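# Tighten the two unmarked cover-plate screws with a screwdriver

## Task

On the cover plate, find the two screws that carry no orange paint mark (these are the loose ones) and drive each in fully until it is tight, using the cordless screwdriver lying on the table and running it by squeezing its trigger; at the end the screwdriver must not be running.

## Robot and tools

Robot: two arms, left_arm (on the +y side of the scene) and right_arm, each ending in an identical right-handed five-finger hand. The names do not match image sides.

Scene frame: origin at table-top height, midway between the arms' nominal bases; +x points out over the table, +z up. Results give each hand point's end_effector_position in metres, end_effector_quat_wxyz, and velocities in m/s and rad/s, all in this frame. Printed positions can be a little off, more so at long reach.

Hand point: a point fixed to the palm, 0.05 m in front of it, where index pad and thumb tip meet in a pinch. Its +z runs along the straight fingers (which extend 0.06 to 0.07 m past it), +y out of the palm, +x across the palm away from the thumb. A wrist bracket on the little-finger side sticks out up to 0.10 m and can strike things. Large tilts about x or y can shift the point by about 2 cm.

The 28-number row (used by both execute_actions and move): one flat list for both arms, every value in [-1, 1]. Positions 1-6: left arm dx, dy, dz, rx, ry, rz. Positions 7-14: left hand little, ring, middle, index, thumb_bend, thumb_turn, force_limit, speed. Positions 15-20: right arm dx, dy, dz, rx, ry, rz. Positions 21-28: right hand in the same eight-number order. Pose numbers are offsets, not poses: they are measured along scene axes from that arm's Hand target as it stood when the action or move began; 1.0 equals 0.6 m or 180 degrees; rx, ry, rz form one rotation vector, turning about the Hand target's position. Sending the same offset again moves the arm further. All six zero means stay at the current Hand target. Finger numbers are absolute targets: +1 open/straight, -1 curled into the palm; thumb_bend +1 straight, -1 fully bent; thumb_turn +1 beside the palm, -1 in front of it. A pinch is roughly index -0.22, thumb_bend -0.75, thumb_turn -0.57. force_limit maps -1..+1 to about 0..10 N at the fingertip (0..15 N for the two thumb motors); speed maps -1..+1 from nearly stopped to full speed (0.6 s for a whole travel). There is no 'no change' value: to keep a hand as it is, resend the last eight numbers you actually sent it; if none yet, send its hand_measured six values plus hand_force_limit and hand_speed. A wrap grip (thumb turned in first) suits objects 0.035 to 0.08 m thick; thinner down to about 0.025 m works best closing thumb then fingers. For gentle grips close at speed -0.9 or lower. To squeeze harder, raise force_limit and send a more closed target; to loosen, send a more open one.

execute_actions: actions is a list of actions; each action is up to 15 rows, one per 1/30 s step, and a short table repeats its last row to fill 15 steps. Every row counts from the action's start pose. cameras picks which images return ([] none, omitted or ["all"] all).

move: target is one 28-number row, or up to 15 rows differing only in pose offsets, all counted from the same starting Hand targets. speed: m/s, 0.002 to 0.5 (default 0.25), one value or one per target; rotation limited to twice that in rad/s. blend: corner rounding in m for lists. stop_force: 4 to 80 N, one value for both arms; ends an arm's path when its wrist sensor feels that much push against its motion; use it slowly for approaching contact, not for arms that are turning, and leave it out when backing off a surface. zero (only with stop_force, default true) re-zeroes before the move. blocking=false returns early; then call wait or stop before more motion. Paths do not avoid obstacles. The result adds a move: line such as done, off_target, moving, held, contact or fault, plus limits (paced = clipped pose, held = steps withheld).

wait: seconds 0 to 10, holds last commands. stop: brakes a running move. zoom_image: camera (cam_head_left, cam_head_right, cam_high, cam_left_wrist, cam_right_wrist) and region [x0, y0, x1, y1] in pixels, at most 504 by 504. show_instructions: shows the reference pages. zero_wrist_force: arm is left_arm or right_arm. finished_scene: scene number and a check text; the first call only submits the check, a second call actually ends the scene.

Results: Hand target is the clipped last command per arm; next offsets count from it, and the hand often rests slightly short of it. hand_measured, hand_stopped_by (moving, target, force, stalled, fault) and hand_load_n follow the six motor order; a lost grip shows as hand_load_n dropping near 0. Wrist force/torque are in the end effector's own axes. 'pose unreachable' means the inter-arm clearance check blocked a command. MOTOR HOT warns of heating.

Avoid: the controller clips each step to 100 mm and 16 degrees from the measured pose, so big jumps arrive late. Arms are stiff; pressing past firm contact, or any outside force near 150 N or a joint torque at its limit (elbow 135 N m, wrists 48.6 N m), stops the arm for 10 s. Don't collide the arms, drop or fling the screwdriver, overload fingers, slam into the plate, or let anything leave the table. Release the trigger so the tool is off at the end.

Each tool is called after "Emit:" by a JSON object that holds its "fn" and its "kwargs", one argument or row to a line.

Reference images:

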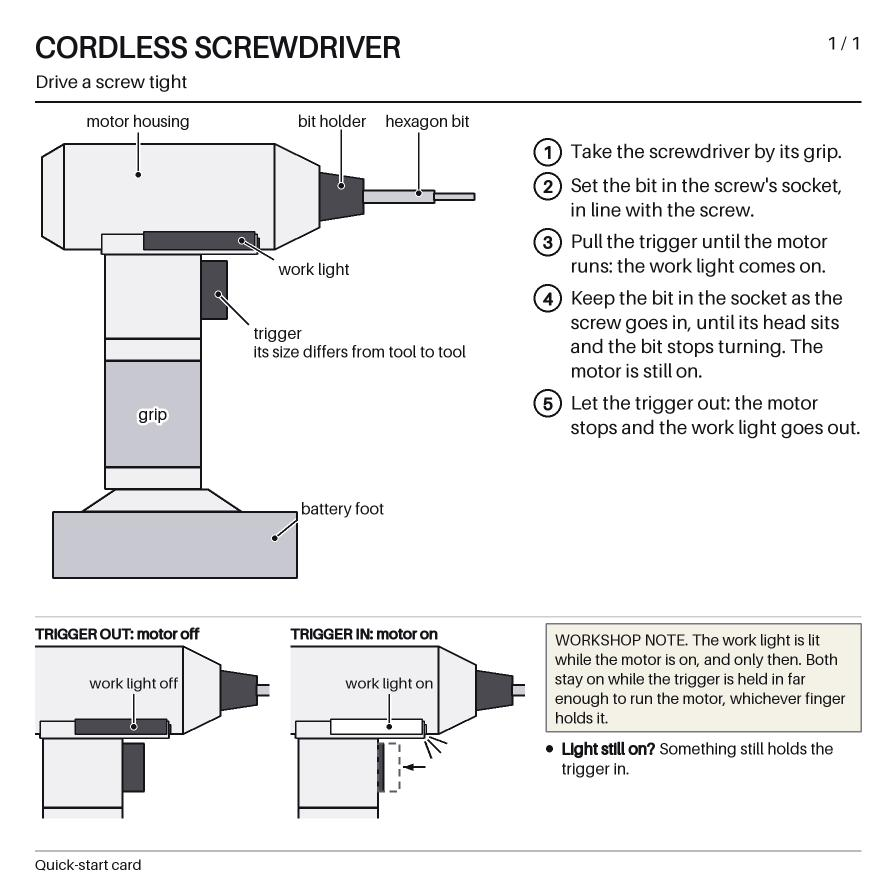

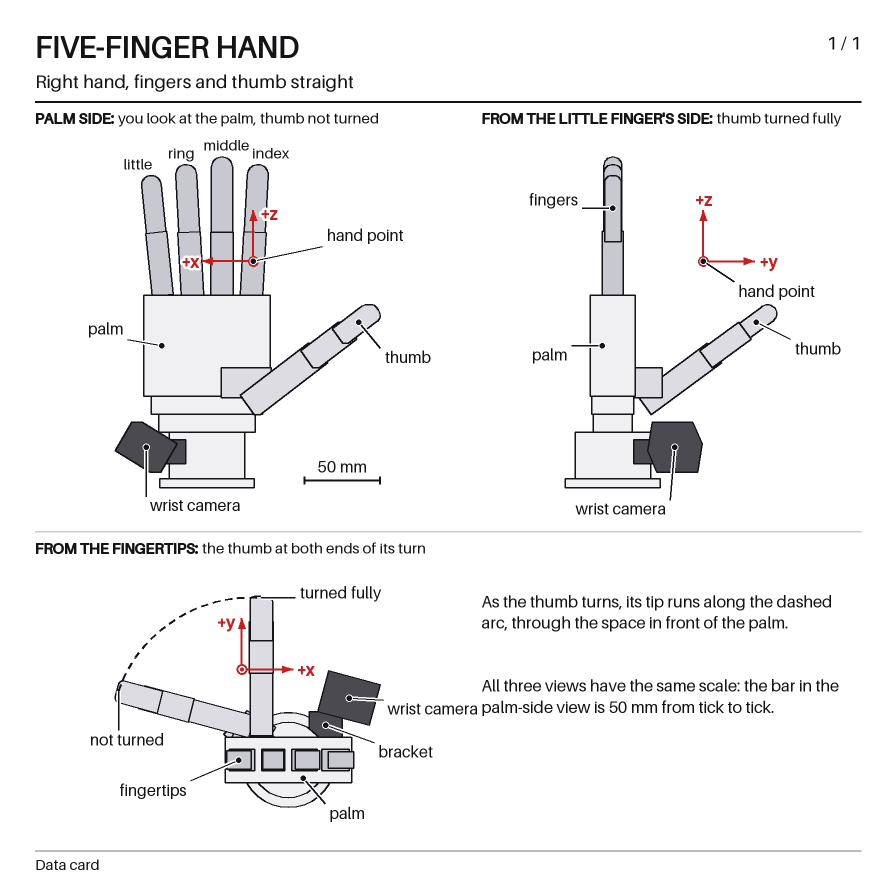

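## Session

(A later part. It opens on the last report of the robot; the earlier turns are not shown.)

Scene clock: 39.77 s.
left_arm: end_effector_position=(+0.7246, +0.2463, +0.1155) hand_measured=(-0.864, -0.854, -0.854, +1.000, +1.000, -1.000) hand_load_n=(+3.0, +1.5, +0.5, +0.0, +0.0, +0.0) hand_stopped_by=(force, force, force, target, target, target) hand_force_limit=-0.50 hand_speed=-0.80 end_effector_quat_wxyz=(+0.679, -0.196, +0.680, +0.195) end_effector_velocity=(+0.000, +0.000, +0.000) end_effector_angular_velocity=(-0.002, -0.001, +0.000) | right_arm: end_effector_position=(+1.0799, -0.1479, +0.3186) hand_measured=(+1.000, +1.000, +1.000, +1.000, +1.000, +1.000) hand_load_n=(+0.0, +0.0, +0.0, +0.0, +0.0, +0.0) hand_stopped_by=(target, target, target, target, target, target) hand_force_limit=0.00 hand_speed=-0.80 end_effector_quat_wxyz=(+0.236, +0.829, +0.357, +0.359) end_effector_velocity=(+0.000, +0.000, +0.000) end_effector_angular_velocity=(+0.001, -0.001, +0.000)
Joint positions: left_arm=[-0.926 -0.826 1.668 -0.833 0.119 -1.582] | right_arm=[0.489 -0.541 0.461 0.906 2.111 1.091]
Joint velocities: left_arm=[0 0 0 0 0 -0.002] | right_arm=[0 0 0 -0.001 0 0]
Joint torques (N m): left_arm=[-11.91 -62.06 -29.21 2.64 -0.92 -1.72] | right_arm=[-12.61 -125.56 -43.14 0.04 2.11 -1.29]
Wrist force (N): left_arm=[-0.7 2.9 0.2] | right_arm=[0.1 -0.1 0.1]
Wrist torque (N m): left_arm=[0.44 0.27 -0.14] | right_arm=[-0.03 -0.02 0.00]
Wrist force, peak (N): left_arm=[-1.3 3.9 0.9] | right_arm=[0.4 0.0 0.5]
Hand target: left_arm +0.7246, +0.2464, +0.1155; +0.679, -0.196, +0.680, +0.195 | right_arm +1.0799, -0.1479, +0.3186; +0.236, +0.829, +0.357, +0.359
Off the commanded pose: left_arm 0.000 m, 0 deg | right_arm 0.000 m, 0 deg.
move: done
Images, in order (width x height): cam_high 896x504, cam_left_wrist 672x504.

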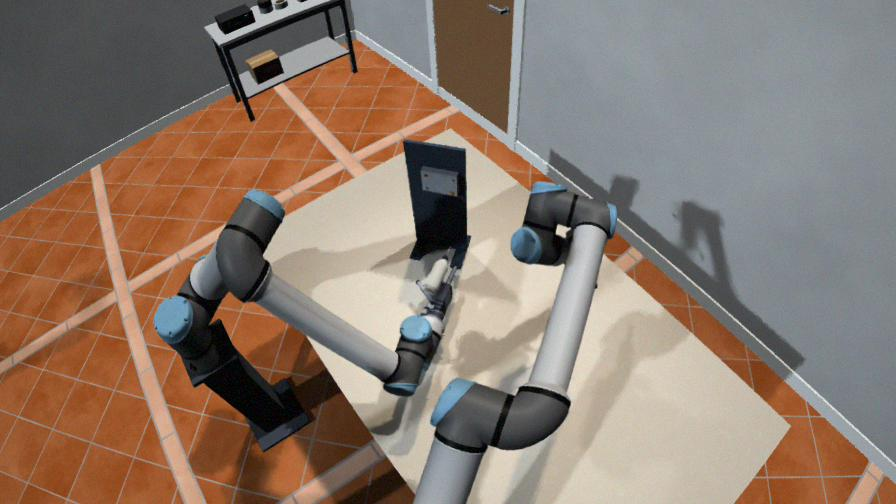

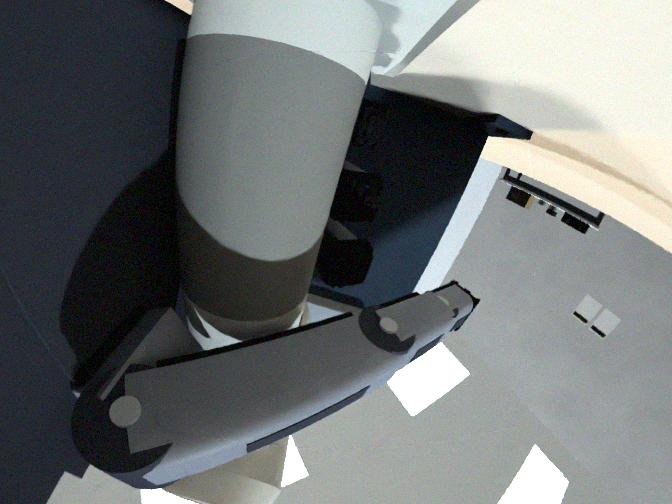

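Emit:
{"fn": "move", "kwargs": {
  "target": [0,0,0,0,0,0,-1,-1,-1,1,-1,-1,-0.5,-0.8,0,0,0,0,0,0,1,1,1,1,1,1,0,-0.8]
}}

Emit:
{"fn": "zoom_image", "kwargs": {
  "camera": "cam_left_wrist",
  "region": [170, 0, 570, 400]
}}

Emit:
{"fn": "zoom_image", "kwargs": {
  "camera": "cam_high",
  "region": [390, 230, 480, 320]
}}

Emit:
{"fn": "zoom_image", "kwargs": {
  "camera": "cam_head_right",
  "region": [360, 180, 450, 270]
}}

Scene clock: 44.17 s.
left_arm: end_effector_position=(+0.7246, +0.2463, +0.1155) hand_measured=(-0.864, -0.854, -0.854, +1.000, +0.158, -1.000) hand_load_n=(+2.5, +1.5, +0.5, +0.0, +4.0, +1.0) hand_stopped_by=(force, force, force, target, force, target) hand_force_limit=-0.50 hand_speed=-0.80 end_effector_quat_wxyz=(+0.679, -0.196, +0.680, +0.195) end_effector_velocity=(+0.000, +0.000, +0.000) end_effector_angular_velocity=(+0.000, +0.000, -0.001) | right_arm: end_effector_position=(+1.0799, -0.1479, +0.3186) hand_measured=(+1.000, +1.000, +1.000, +1.000, +1.000, +1.000) hand_load_n=(+0.0, +0.0, +0.0, +0.0, +0.0, +0.0) hand_stopped_by=(target, target, target, target, target, target) hand_force_limit=0.00 hand_speed=-0.80 end_effector_quat_wxyz=(+0.236, +0.829, +0.357, +0.359) end_effector_velocity=(+0.000, +0.000, +0.001) end_effector_angular_velocity=(+0.001, -0.001, +0.000)
Joint positions: left_arm=[-0.926 -0.826 1.668 -0.833 0.119 -1.582] | right_arm=[0.489 -0.541 0.461 0.906 2.111 1.091]
Joint velocities: left_arm=[0 0.001 0 0 0.001 0] | right_arm=[0 -0.001 0 -0.001 0 0]
Joint torques (N m): left_arm=[-9.4 -65.47 -20.91 1.88 0.6 -1.63] | right_arm=[-12.95 -126.81 -42.98 -0.03 2.03 -1.22]
Wrist force (N): left_arm=[-0.9 3.1 0.7] | right_arm=[0.3 -0.1 0.1]
Wrist torque (N m): left_arm=[0.41 0.29 -0.18] | right_arm=[-0.01 -0.04 0.02]
Wrist force, peak (N): left_arm=[-1.2 3.4 0.7] | right_arm=[0.4 0.5 0.7]
Hand target: left_arm +0.7246, +0.2464, +0.1155; +0.679, -0.196, +0.680, +0.195 | right_arm +1.0799, -0.1479, +0.3186; +0.236, +0.829, +0.357, +0.359
Off the commanded pose: left_arm 0.000 m, 0 deg | right_arm 0.000 m, 0 deg.
move: done

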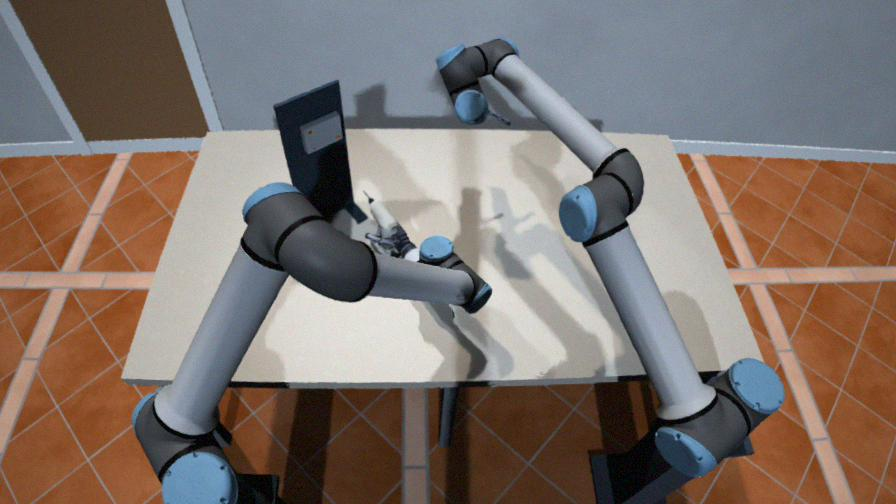

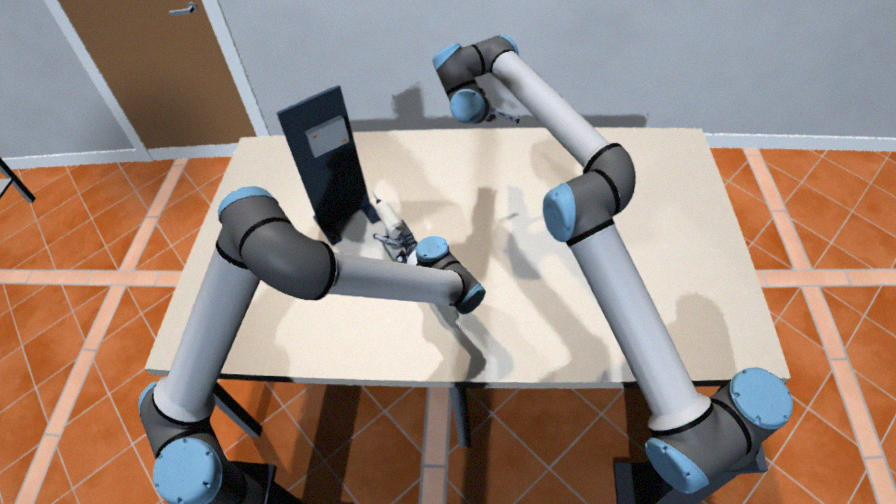

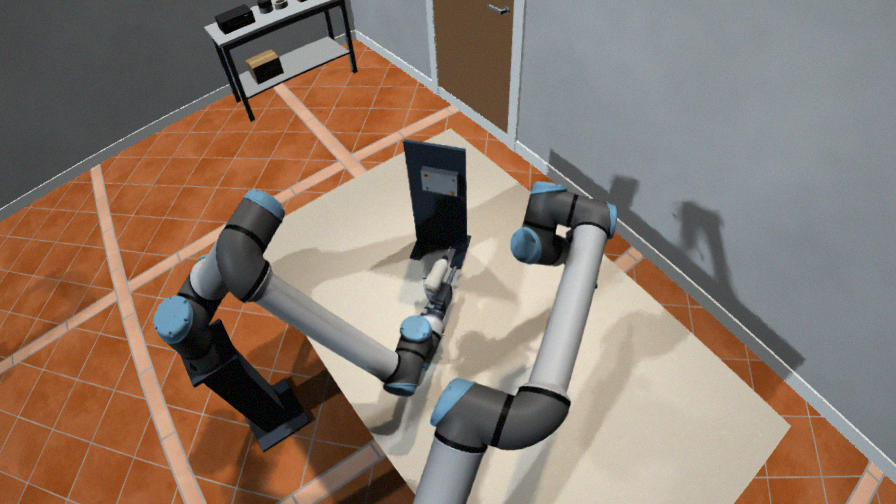

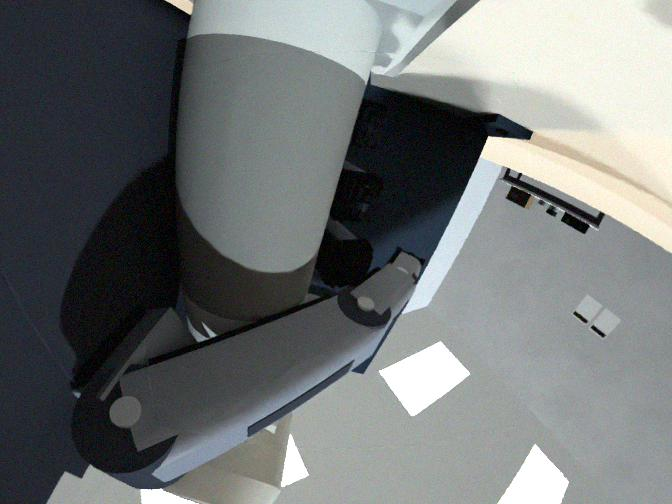

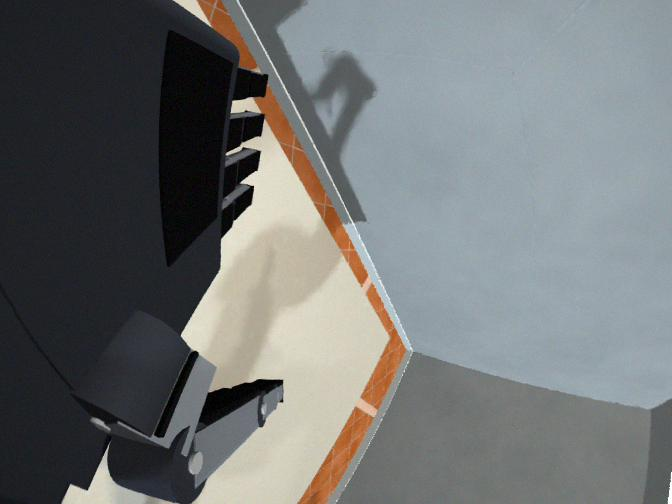

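Scaled by 1.260 from the camera's 672x504 image, which has a finer 960x720 frame.

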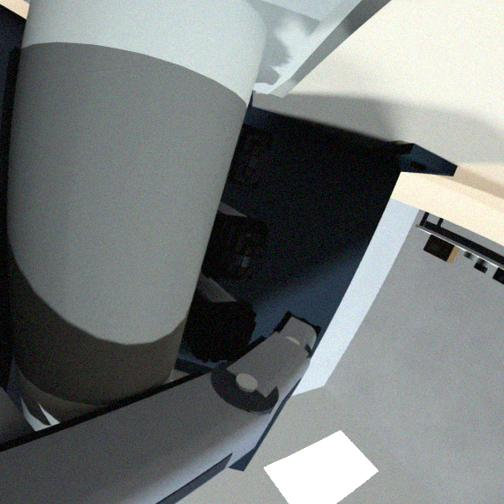

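Scaled by 5.600.

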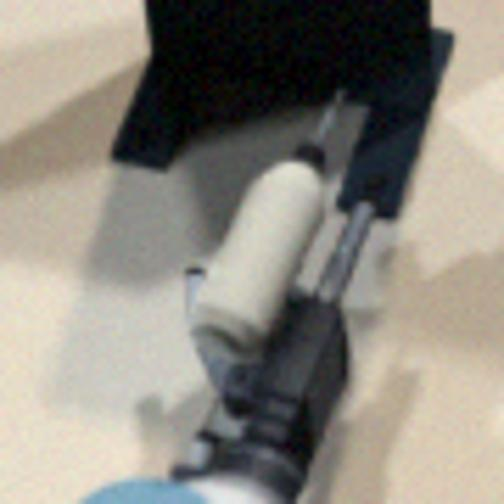

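Scaled by 5.600.

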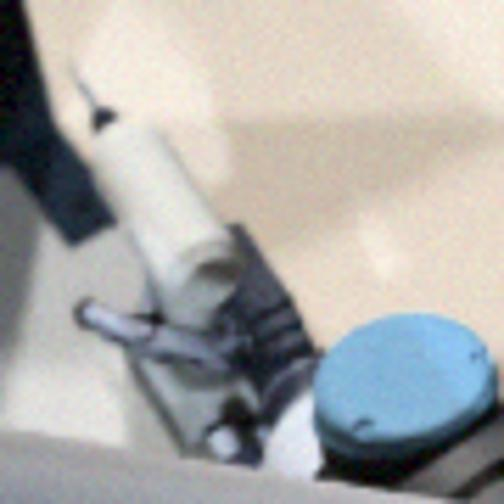

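Emit:
{"fn": "move", "kwargs": {
  "target": [0,0,0,0,0,0,-0.98,-0.98,-0.98,1,-0.98,-1,0.5,-0.85,0,0,0,0,0,0,1,1,1,1,1,1,0,-0.8],
  "cameras": ["cam_left_wrist"]
}}

Scene clock: 45.03 s.
left_arm: end_effector_position=(+0.7246, +0.2463, +0.1155) hand_measured=(-0.886, -0.876, -0.874, +1.000, +0.098, -1.000) hand_load_n=(+9.5, +7.5, +10.0, +0.0, +10.5, +2.0) hand_stopped_by=(force, force, force, target, force, target) hand_force_limit=0.50 hand_speed=-0.85 end_effector_quat_wxyz=(+0.679, -0.196, +0.680, +0.195) end_effector_velocity=(-0.001, -0.001, +0.000) end_effector_angular_velocity=(+0.000, +0.000, -0.001) | right_arm: end_effector_position=(+1.0799, -0.1479, +0.3186) hand_measured=(+1.000, +1.000, +1.000, +1.000, +1.000, +1.000) hand_load_n=(+0.0, +0.0, +0.0, +0.0, +0.0, +0.0) hand_stopped_by=(target, target, target, target, target, target) hand_force_limit=0.00 hand_speed=-0.80 end_effector_quat_wxyz=(+0.236, +0.829, +0.357, +0.359) end_effector_velocity=(+0.000, +0.000, -0.001) end_effector_angular_velocity=(+0.000, -0.001, -0.001)
Joint positions: left_arm=[-0.926 -0.826 1.668 -0.833 0.119 -1.582] | right_arm=[0.489 -0.541 0.461 0.906 2.111 1.091]
Joint velocities: left_arm=[-0.001 0 0 0 -0.001 0] | right_arm=[0 0.001 0 -0.002 0.001 0]
Joint torques (N m): left_arm=[-5.47 -66.8 -20.33 1.7 1.14 -2.09] | right_arm=[-13.35 -126.4 -42.98 -0.15 2.05 -1.27]
Wrist force (N): left_arm=[-1.2 3.0 0.2] | right_arm=[0.1 -0.1 0.1]
Wrist torque (N m): left_arm=[0.42 -0.05 -0.22] | right_arm=[-0.02 -0.02 0.01]
Wrist force, peak (N): left_arm=[-1.9 3.8 -0.4] | right_arm=[0.1 0.0 0.5]
Hand target: left_arm +0.7246, +0.2464, +0.1155; +0.679, -0.196, +0.680, +0.195 | right_arm +1.0799, -0.1479, +0.3186; +0.236, +0.829, +0.357, +0.359
Off the commanded pose: left_arm 0.000 m, 0 deg | right_arm 0.000 m, 0 deg.
move: done
Images, in order (width x height): cam_left_wrist 672x504.

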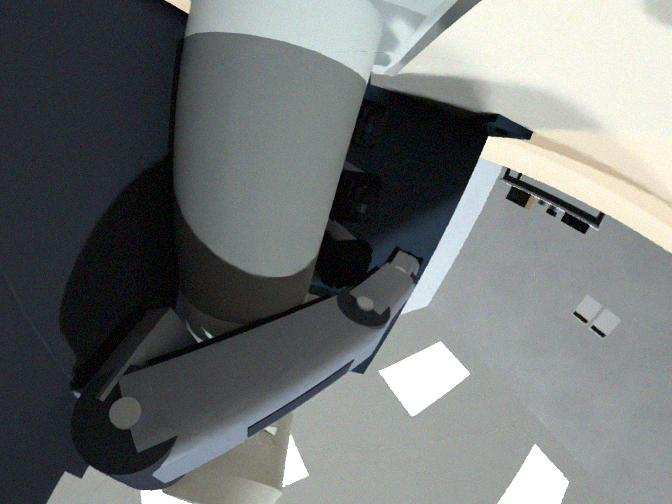

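Emit:
{"fn": "move", "kwargs": {
  "target": [0,0,0.1,0,0,0,-0.98,-0.98,-0.98,1,-0.98,-1,0.5,-0.85,0,0,0,0,0,0,1,1,1,1,1,1,0,-0.8],
  "speed": 0.06
}}

Emit:
{"fn": "zoom_image", "kwargs": {
  "camera": "cam_high",
  "region": [390, 210, 490, 310]
}}

Emit:
{"fn": "zoom_image", "kwargs": {
  "camera": "cam_head_right",
  "region": [350, 160, 450, 260]
}}

Scene clock: 46.57 s.
left_arm: end_effector_position=(+0.7247, +0.2462, +0.1756) hand_measured=(-0.888, -0.876, -0.874, +1.000, +0.098, -1.000) hand_load_n=(+1.0, +2.5, +10.0, +0.0, +10.0, +1.5) hand_stopped_by=(force, force, force, target, force, target) hand_force_limit=0.50 hand_speed=-0.85 end_effector_quat_wxyz=(+0.679, -0.196, +0.680, +0.195) end_effector_velocity=(+0.000, +0.000, +0.001) end_effector_angular_velocity=(+0.001, +0.000, +0.000) | right_arm: end_effector_position=(+1.0799, -0.1479, +0.3186) hand_measured=(+1.000, +1.000, +1.000, +1.000, +1.000, +1.000) hand_load_n=(+0.0, +0.0, +0.0, +0.0, +0.0, +0.0) hand_stopped_by=(target, target, target, target, target, target) hand_force_limit=0.00 hand_speed=-0.80 end_effector_quat_wxyz=(+0.236, +0.829, +0.357, +0.359) end_effector_velocity=(+0.000, +0.000, +0.000) end_effector_angular_velocity=(+0.000, +0.000, +0.000)
Joint positions: left_arm=[-0.926 -0.897 1.658 -0.753 0.119 -1.582] | right_arm=[0.489 -0.541 0.461 0.906 2.111 1.091]
Joint velocities: left_arm=[0 -0.001 0 0.001 0 0.001] | right_arm=[0 0 0 -0.001 0 0]
Joint torques (N m): left_arm=[1.05 -64.88 -46.09 2.99 0.23 -3.44] | right_arm=[-11.86 -126.42 -43.03 0.04 2.17 -1.09]
Wrist force (N): left_arm=[5.0 2.8 -0.2] | right_arm=[0.0 -0.2 0.3]
Wrist torque (N m): left_arm=[0.47 0.20 0.03] | right_arm=[-0.03 -0.01 0.00]
Wrist force, peak (N): left_arm=[6.5 2.8 -0.4] | right_arm=[0.0 0.5 0.5]
Hand target: left_arm +0.7247, +0.2462, +0.1755; +0.679, -0.196, +0.680, +0.195 | right_arm +1.0799, -0.1479, +0.3186; +0.236, +0.829, +0.357, +0.359
Off the commanded pose: left_arm 0.000 m, 0 deg | right_arm 0.000 m, 0 deg.
move: done

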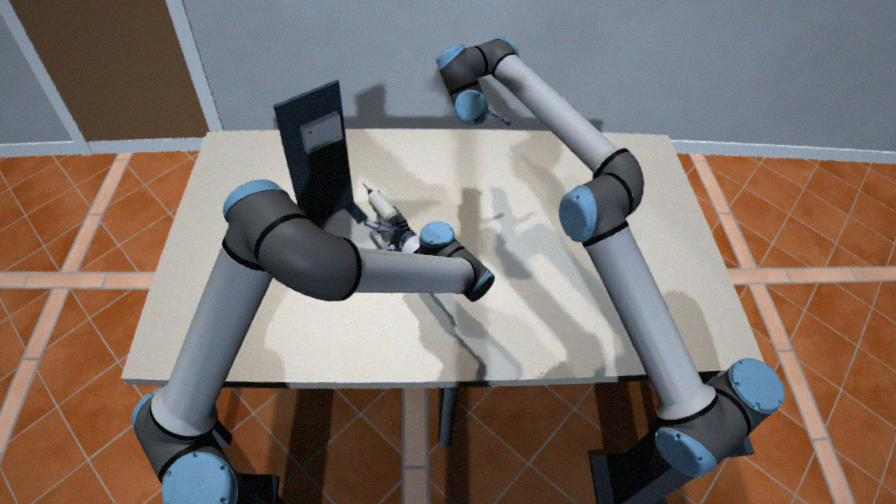

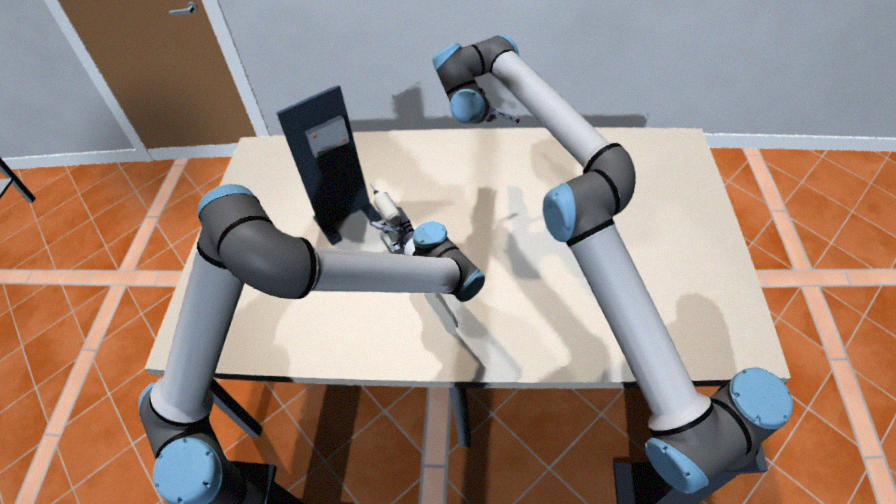

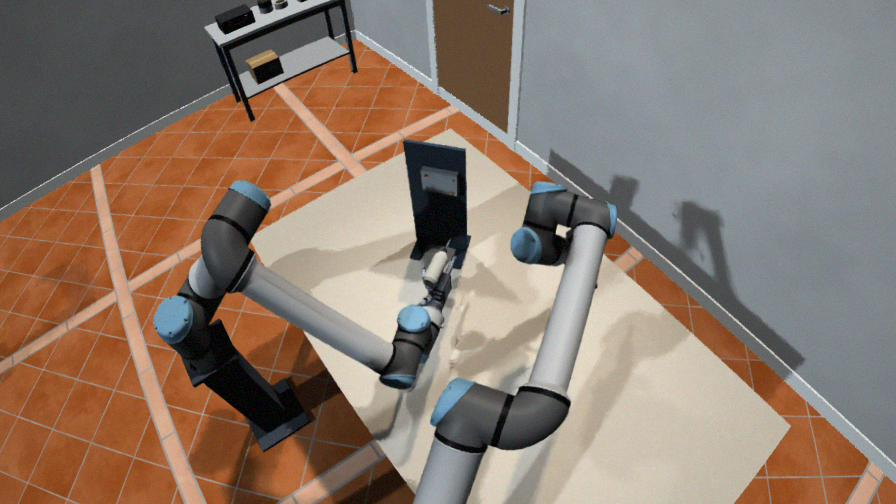

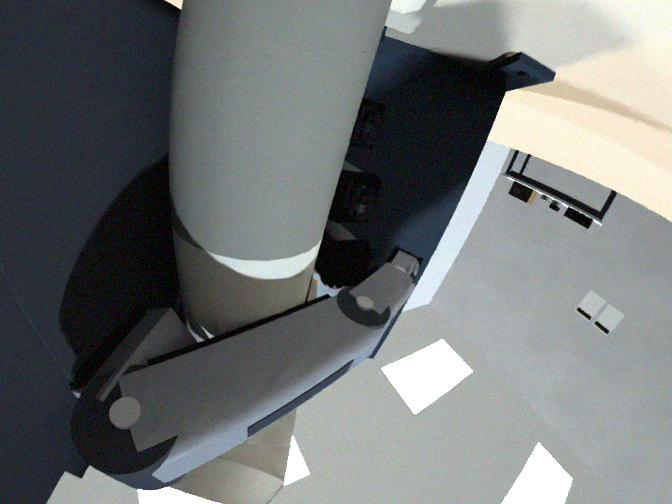

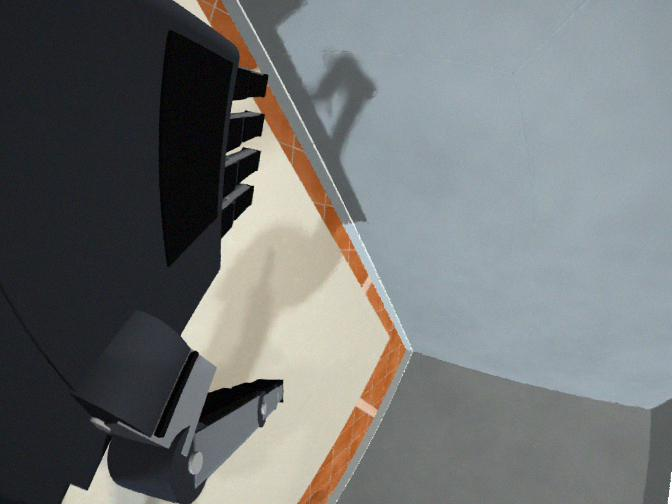

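Scaled by 5.040.

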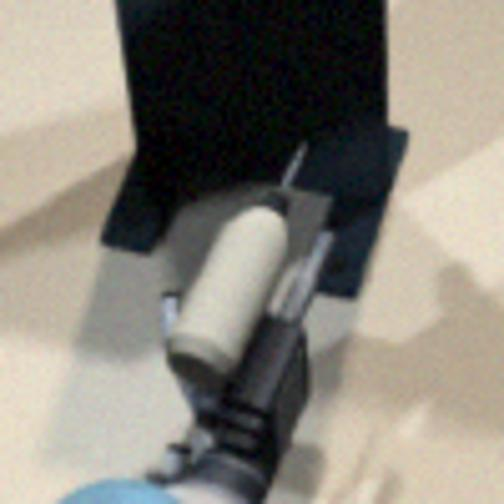

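Scaled by 5.040.

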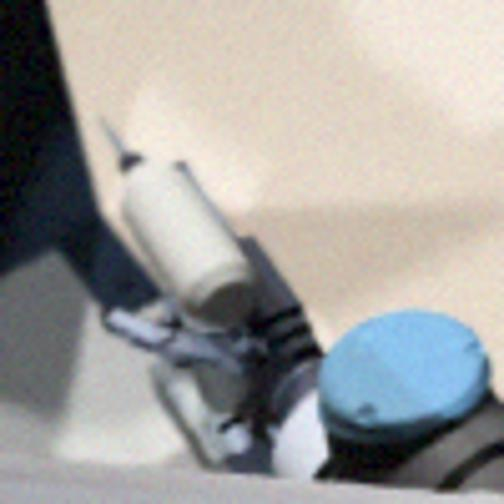

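Emit:
{"fn": "execute_actions", "kwargs": {
  "actions": []
}}

Scene clock: 47.10 s.
left_arm: end_effector_position=(+0.7247, +0.2462, +0.1755) hand_measured=(-0.888, -0.876, -0.874, +1.000, +0.098, -1.000) hand_load_n=(+0.5, +2.5, +10.0, +0.0, +10.0, +1.5) hand_stopped_by=(force, force, force, target, force, target) hand_force_limit=0.50 hand_speed=-0.85 end_effector_quat_wxyz=(+0.679, -0.196, +0.680, +0.195) end_effector_velocity=(+0.000, -0.001, +0.000) end_effector_angular_velocity=(+0.000, +0.000, +0.000) | right_arm: end_effector_position=(+1.0799, -0.1479, +0.3186) hand_measured=(+1.000, +1.000, +1.000, +1.000, +1.000, +1.000) hand_load_n=(+0.0, +0.0, +0.0, +0.0, +0.0, +0.0) hand_stopped_by=(target, target, target, target, target, target) hand_force_limit=0.00 hand_speed=-0.80 end_effector_quat_wxyz=(+0.236, +0.829, +0.357, +0.359) end_effector_velocity=(+0.000, +0.000, +0.000) end_effector_angular_velocity=(+0.001, -0.001, +0.000)
Joint positions: left_arm=[-0.926 -0.897 1.658 -0.753 0.119 -1.582] | right_arm=[0.489 -0.541 0.461 0.906 2.111 1.091]
Joint velocities: left_arm=[-0.001 0 0 -0.001 0 0] | right_arm=[0 0 0 -0.001 0 0]
Joint torques (N m): left_arm=[2.44 -66.49 -44.43 1.96 -1.07 -2.21] | right_arm=[-12.59 -126.22 -43.05 0.14 2.12 -1.34]
Wrist force (N): left_arm=[5.2 2.8 -0.3] | right_arm=[0.1 0.2 0.2]
Wrist torque (N m): left_arm=[0.47 0.18 0.03] | right_arm=[0.03 -0.02 0.01]
Wrist force, peak (N): left_arm=[5.5 2.9 -0.6] | right_arm=[0.1 0.0 0.6]
Hand target: left_arm +0.7247, +0.2462, +0.1755; +0.679, -0.196, +0.680, +0.195 | right_arm +1.0799, -0.1479, +0.3186; +0.236, +0.829, +0.357, +0.359
Off the commanded pose: left_arm 0.000 m, 0 deg | right_arm 0.000 m, 0 deg.

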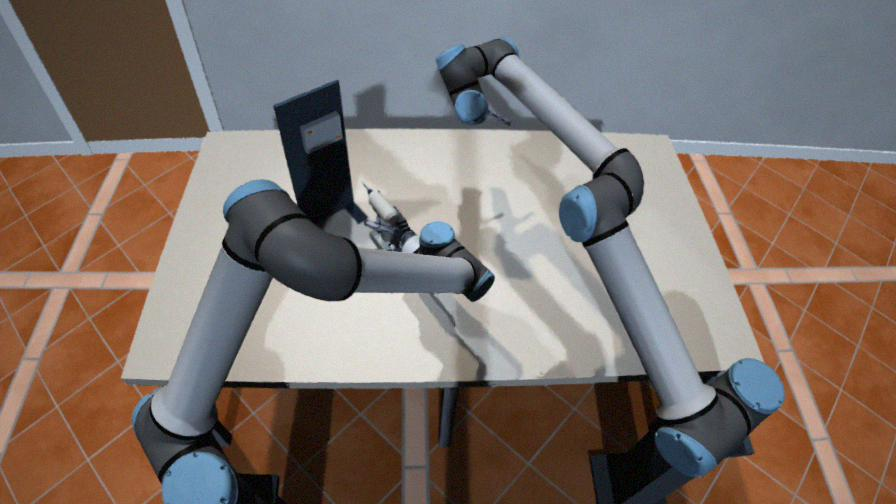

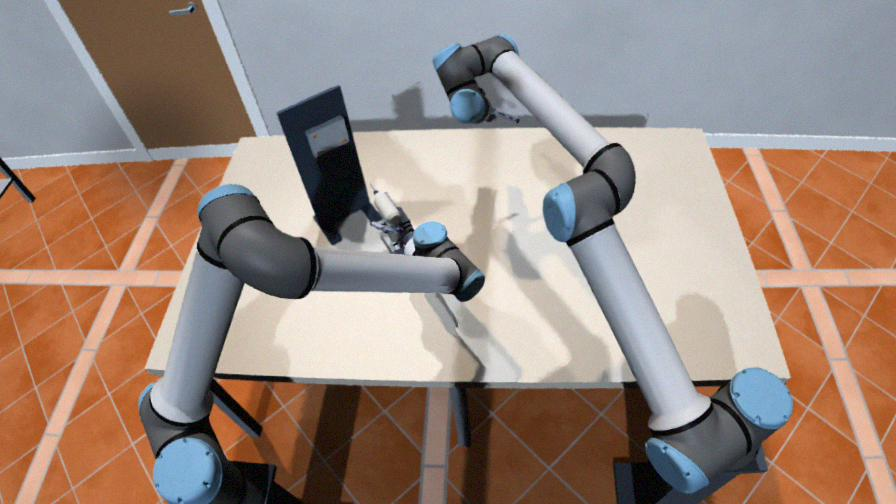

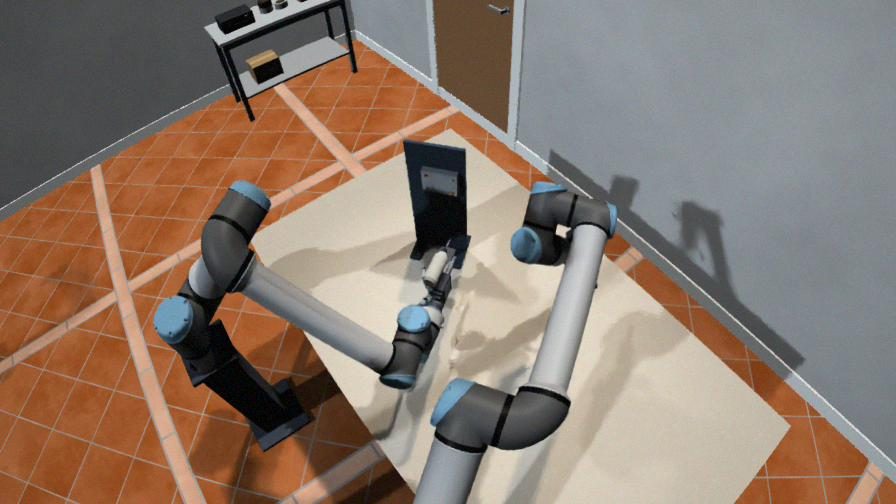

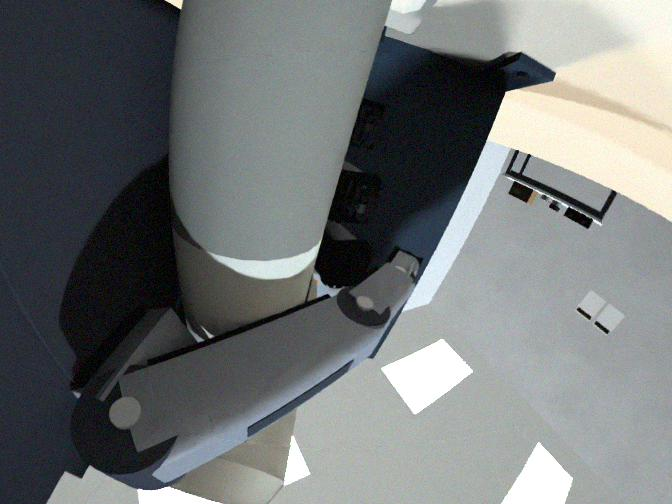

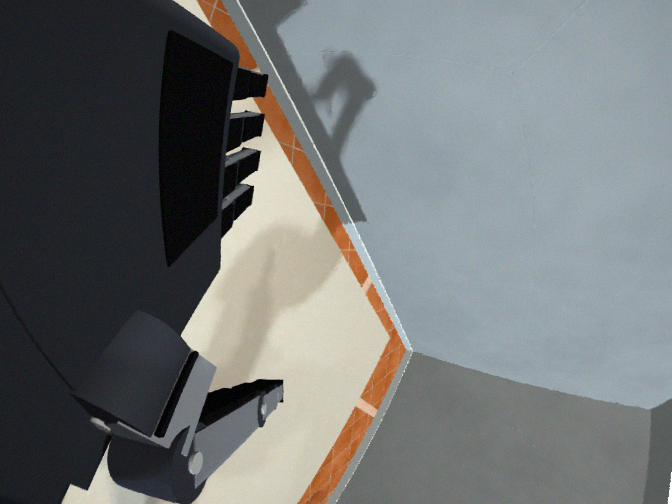

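Emit:
{"fn": "zoom_image", "kwargs": {
  "camera": "cam_head_right",
  "region": [270, 70, 490, 310]
}}

Emit:
{"fn": "zoom_image", "kwargs": {
  "camera": "cam_high",
  "region": [370, 120, 530, 400]
}}

Emit:
{"fn": "zoom_image", "kwargs": {
  "camera": "cam_head_left",
  "region": [250, 60, 510, 310]
}}

Scaled by 2.100.

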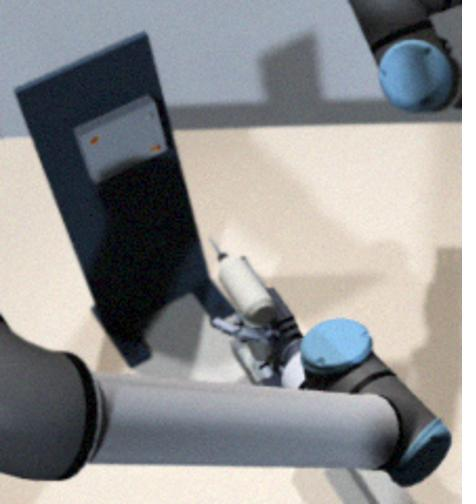

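Scaled by 1.800.

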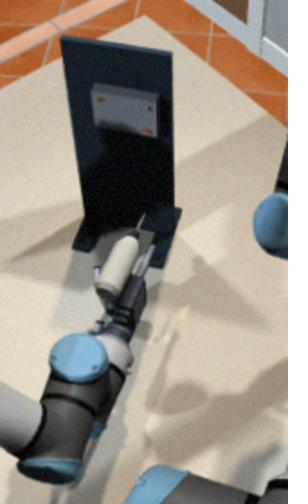

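Scaled by 1.938.

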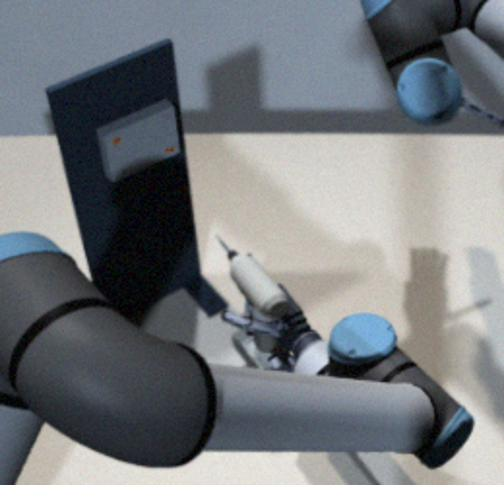

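Emit:
{"fn": "move", "kwargs": {
  "target": [-0.07,-0.04,0.22,0,0,0,-0.98,-0.98,-0.98,1,-0.98,-1,0.5,-0.85,0,0,0,0,0,0,1,1,1,1,1,1,0,-0.8],
  "speed": 0.1
}}

Emit:
{"fn": "zoom_image", "kwargs": {
  "camera": "cam_head_right",
  "region": [270, 70, 490, 310]
}}

Emit:
{"fn": "zoom_image", "kwargs": {
  "camera": "cam_high",
  "region": [370, 120, 530, 400]
}}

Scene clock: 49.83 s.
left_arm: end_effector_position=(+0.6828, +0.2220, +0.3077) hand_measured=(-0.888, -0.876, -0.874, +1.000, +0.098, -1.000) hand_load_n=(+1.0, +2.5, +10.0, +0.0, +10.0, +1.5) hand_stopped_by=(force, force, force, target, force, target) hand_force_limit=0.50 hand_speed=-0.85 end_effector_quat_wxyz=(+0.679, -0.196, +0.680, +0.195) end_effector_velocity=(+0.000, +0.000, +0.000) end_effector_angular_velocity=(-0.003, -0.002, -0.001) | right_arm: end_effector_position=(+1.0799, -0.1479, +0.3186) hand_measured=(+1.000, +1.000, +1.000, +1.000, +1.000, +1.000) hand_load_n=(+0.0, +0.0, +0.0, +0.0, +0.0, +0.0) hand_stopped_by=(target, target, target, target, target, target) hand_force_limit=0.00 hand_speed=-0.80 end_effector_quat_wxyz=(+0.236, +0.829, +0.357, +0.359) end_effector_velocity=(+0.000, +0.000, +0.000) end_effector_angular_velocity=(+0.001, -0.001, +0.000)
Joint positions: left_arm=[-0.987 -1.052 1.638 -0.571 0.058 -1.587] | right_arm=[0.489 -0.541 0.461 0.906 2.111 1.091]
Joint velocities: left_arm=[0 0 0 -0.002 0.001 -0.001] | right_arm=[0 0 0 -0.001 0 0]
Joint torques (N m): left_arm=[8.89 -58.48 -44.12 -3.52 2.42 2.87] | right_arm=[-13.7 -126.37 -43.11 0.12 2.13 -1.34]
Wrist force (N): left_arm=[5.5 2.3 -0.6] | right_arm=[-0.1 0.4 0.1]
Wrist torque (N m): left_arm=[0.41 0.15 0.06] | right_arm=[0.07 0.01 0.01]
Wrist force, peak (N): left_arm=[7.5 3.1 0.2] | right_arm=[0.4 0.6 0.3]
Hand target: left_arm +0.6828, +0.2221, +0.3076; +0.679, -0.196, +0.680, +0.195 | right_arm +1.0799, -0.1479, +0.3186; +0.236, +0.829, +0.357, +0.359
Off the commanded pose: left_arm 0.000 m, 0 deg | right_arm 0.000 m, 0 deg.
move: done

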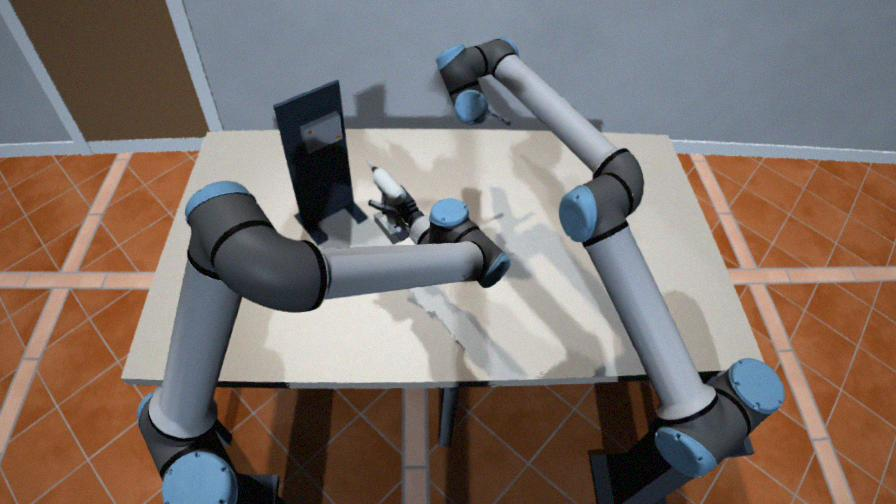

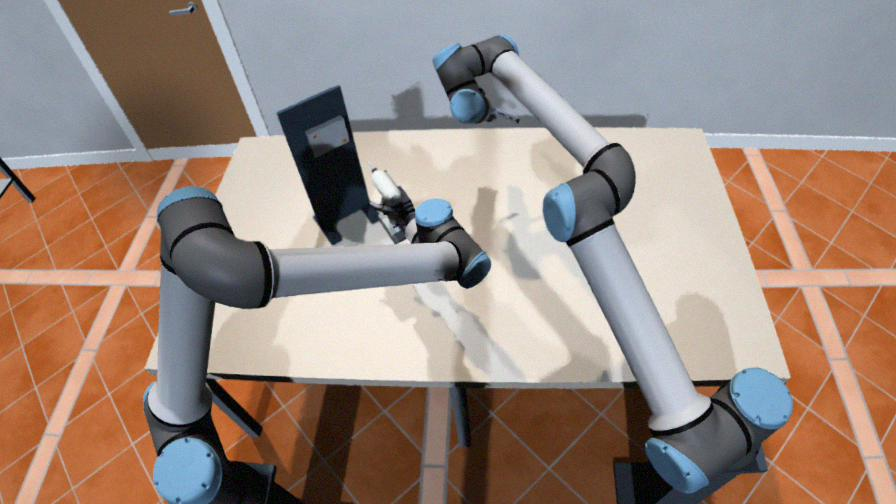

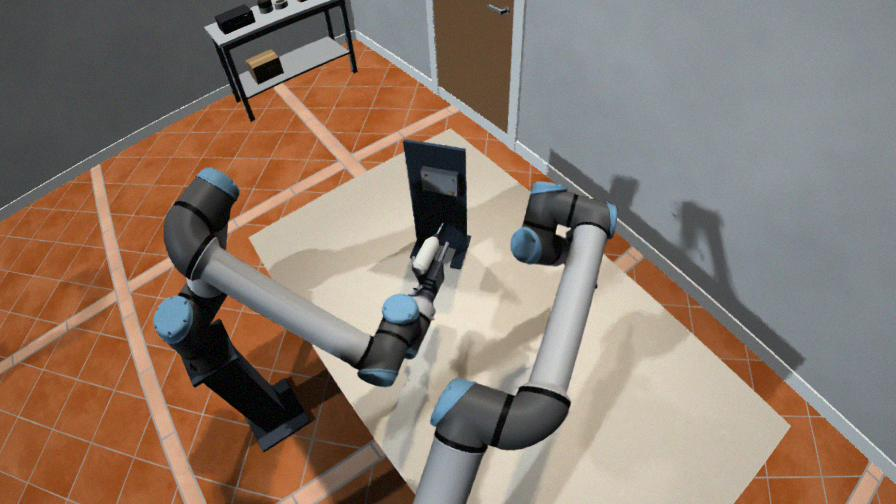

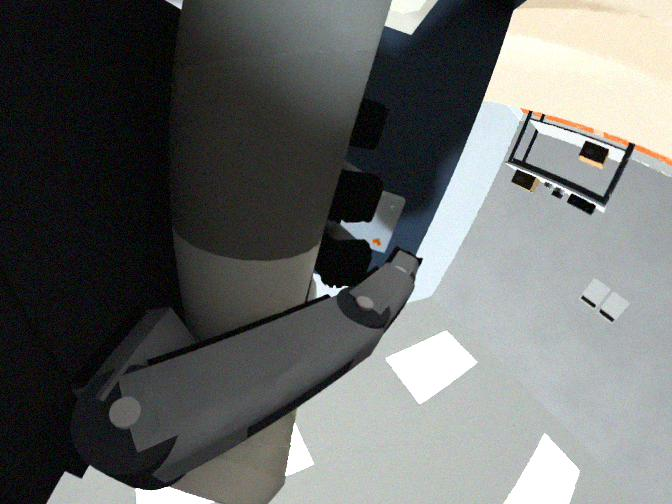

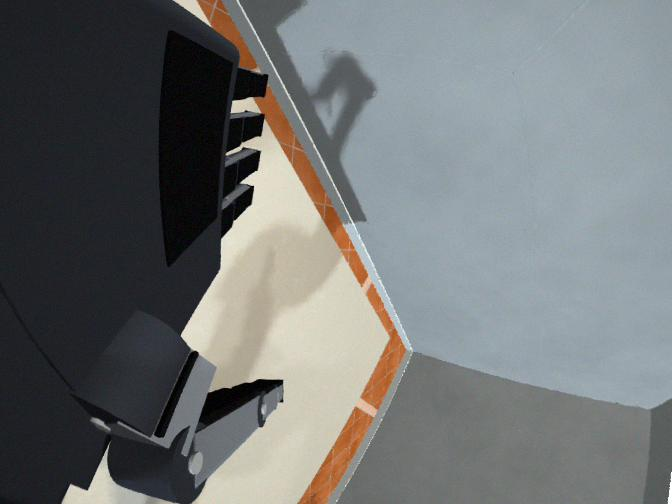

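Scaled by 2.100.

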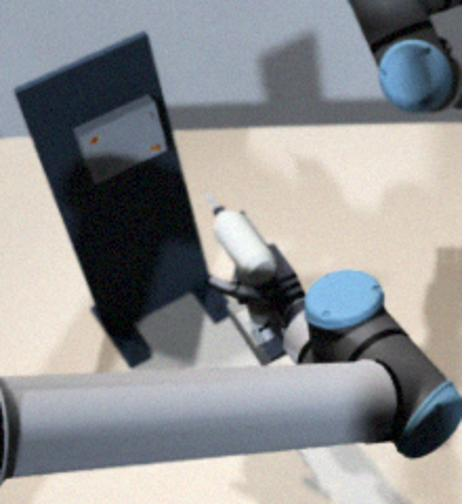

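Scaled by 1.800.

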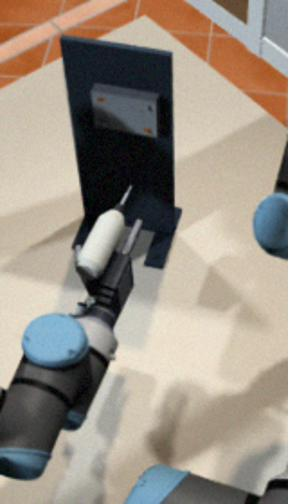

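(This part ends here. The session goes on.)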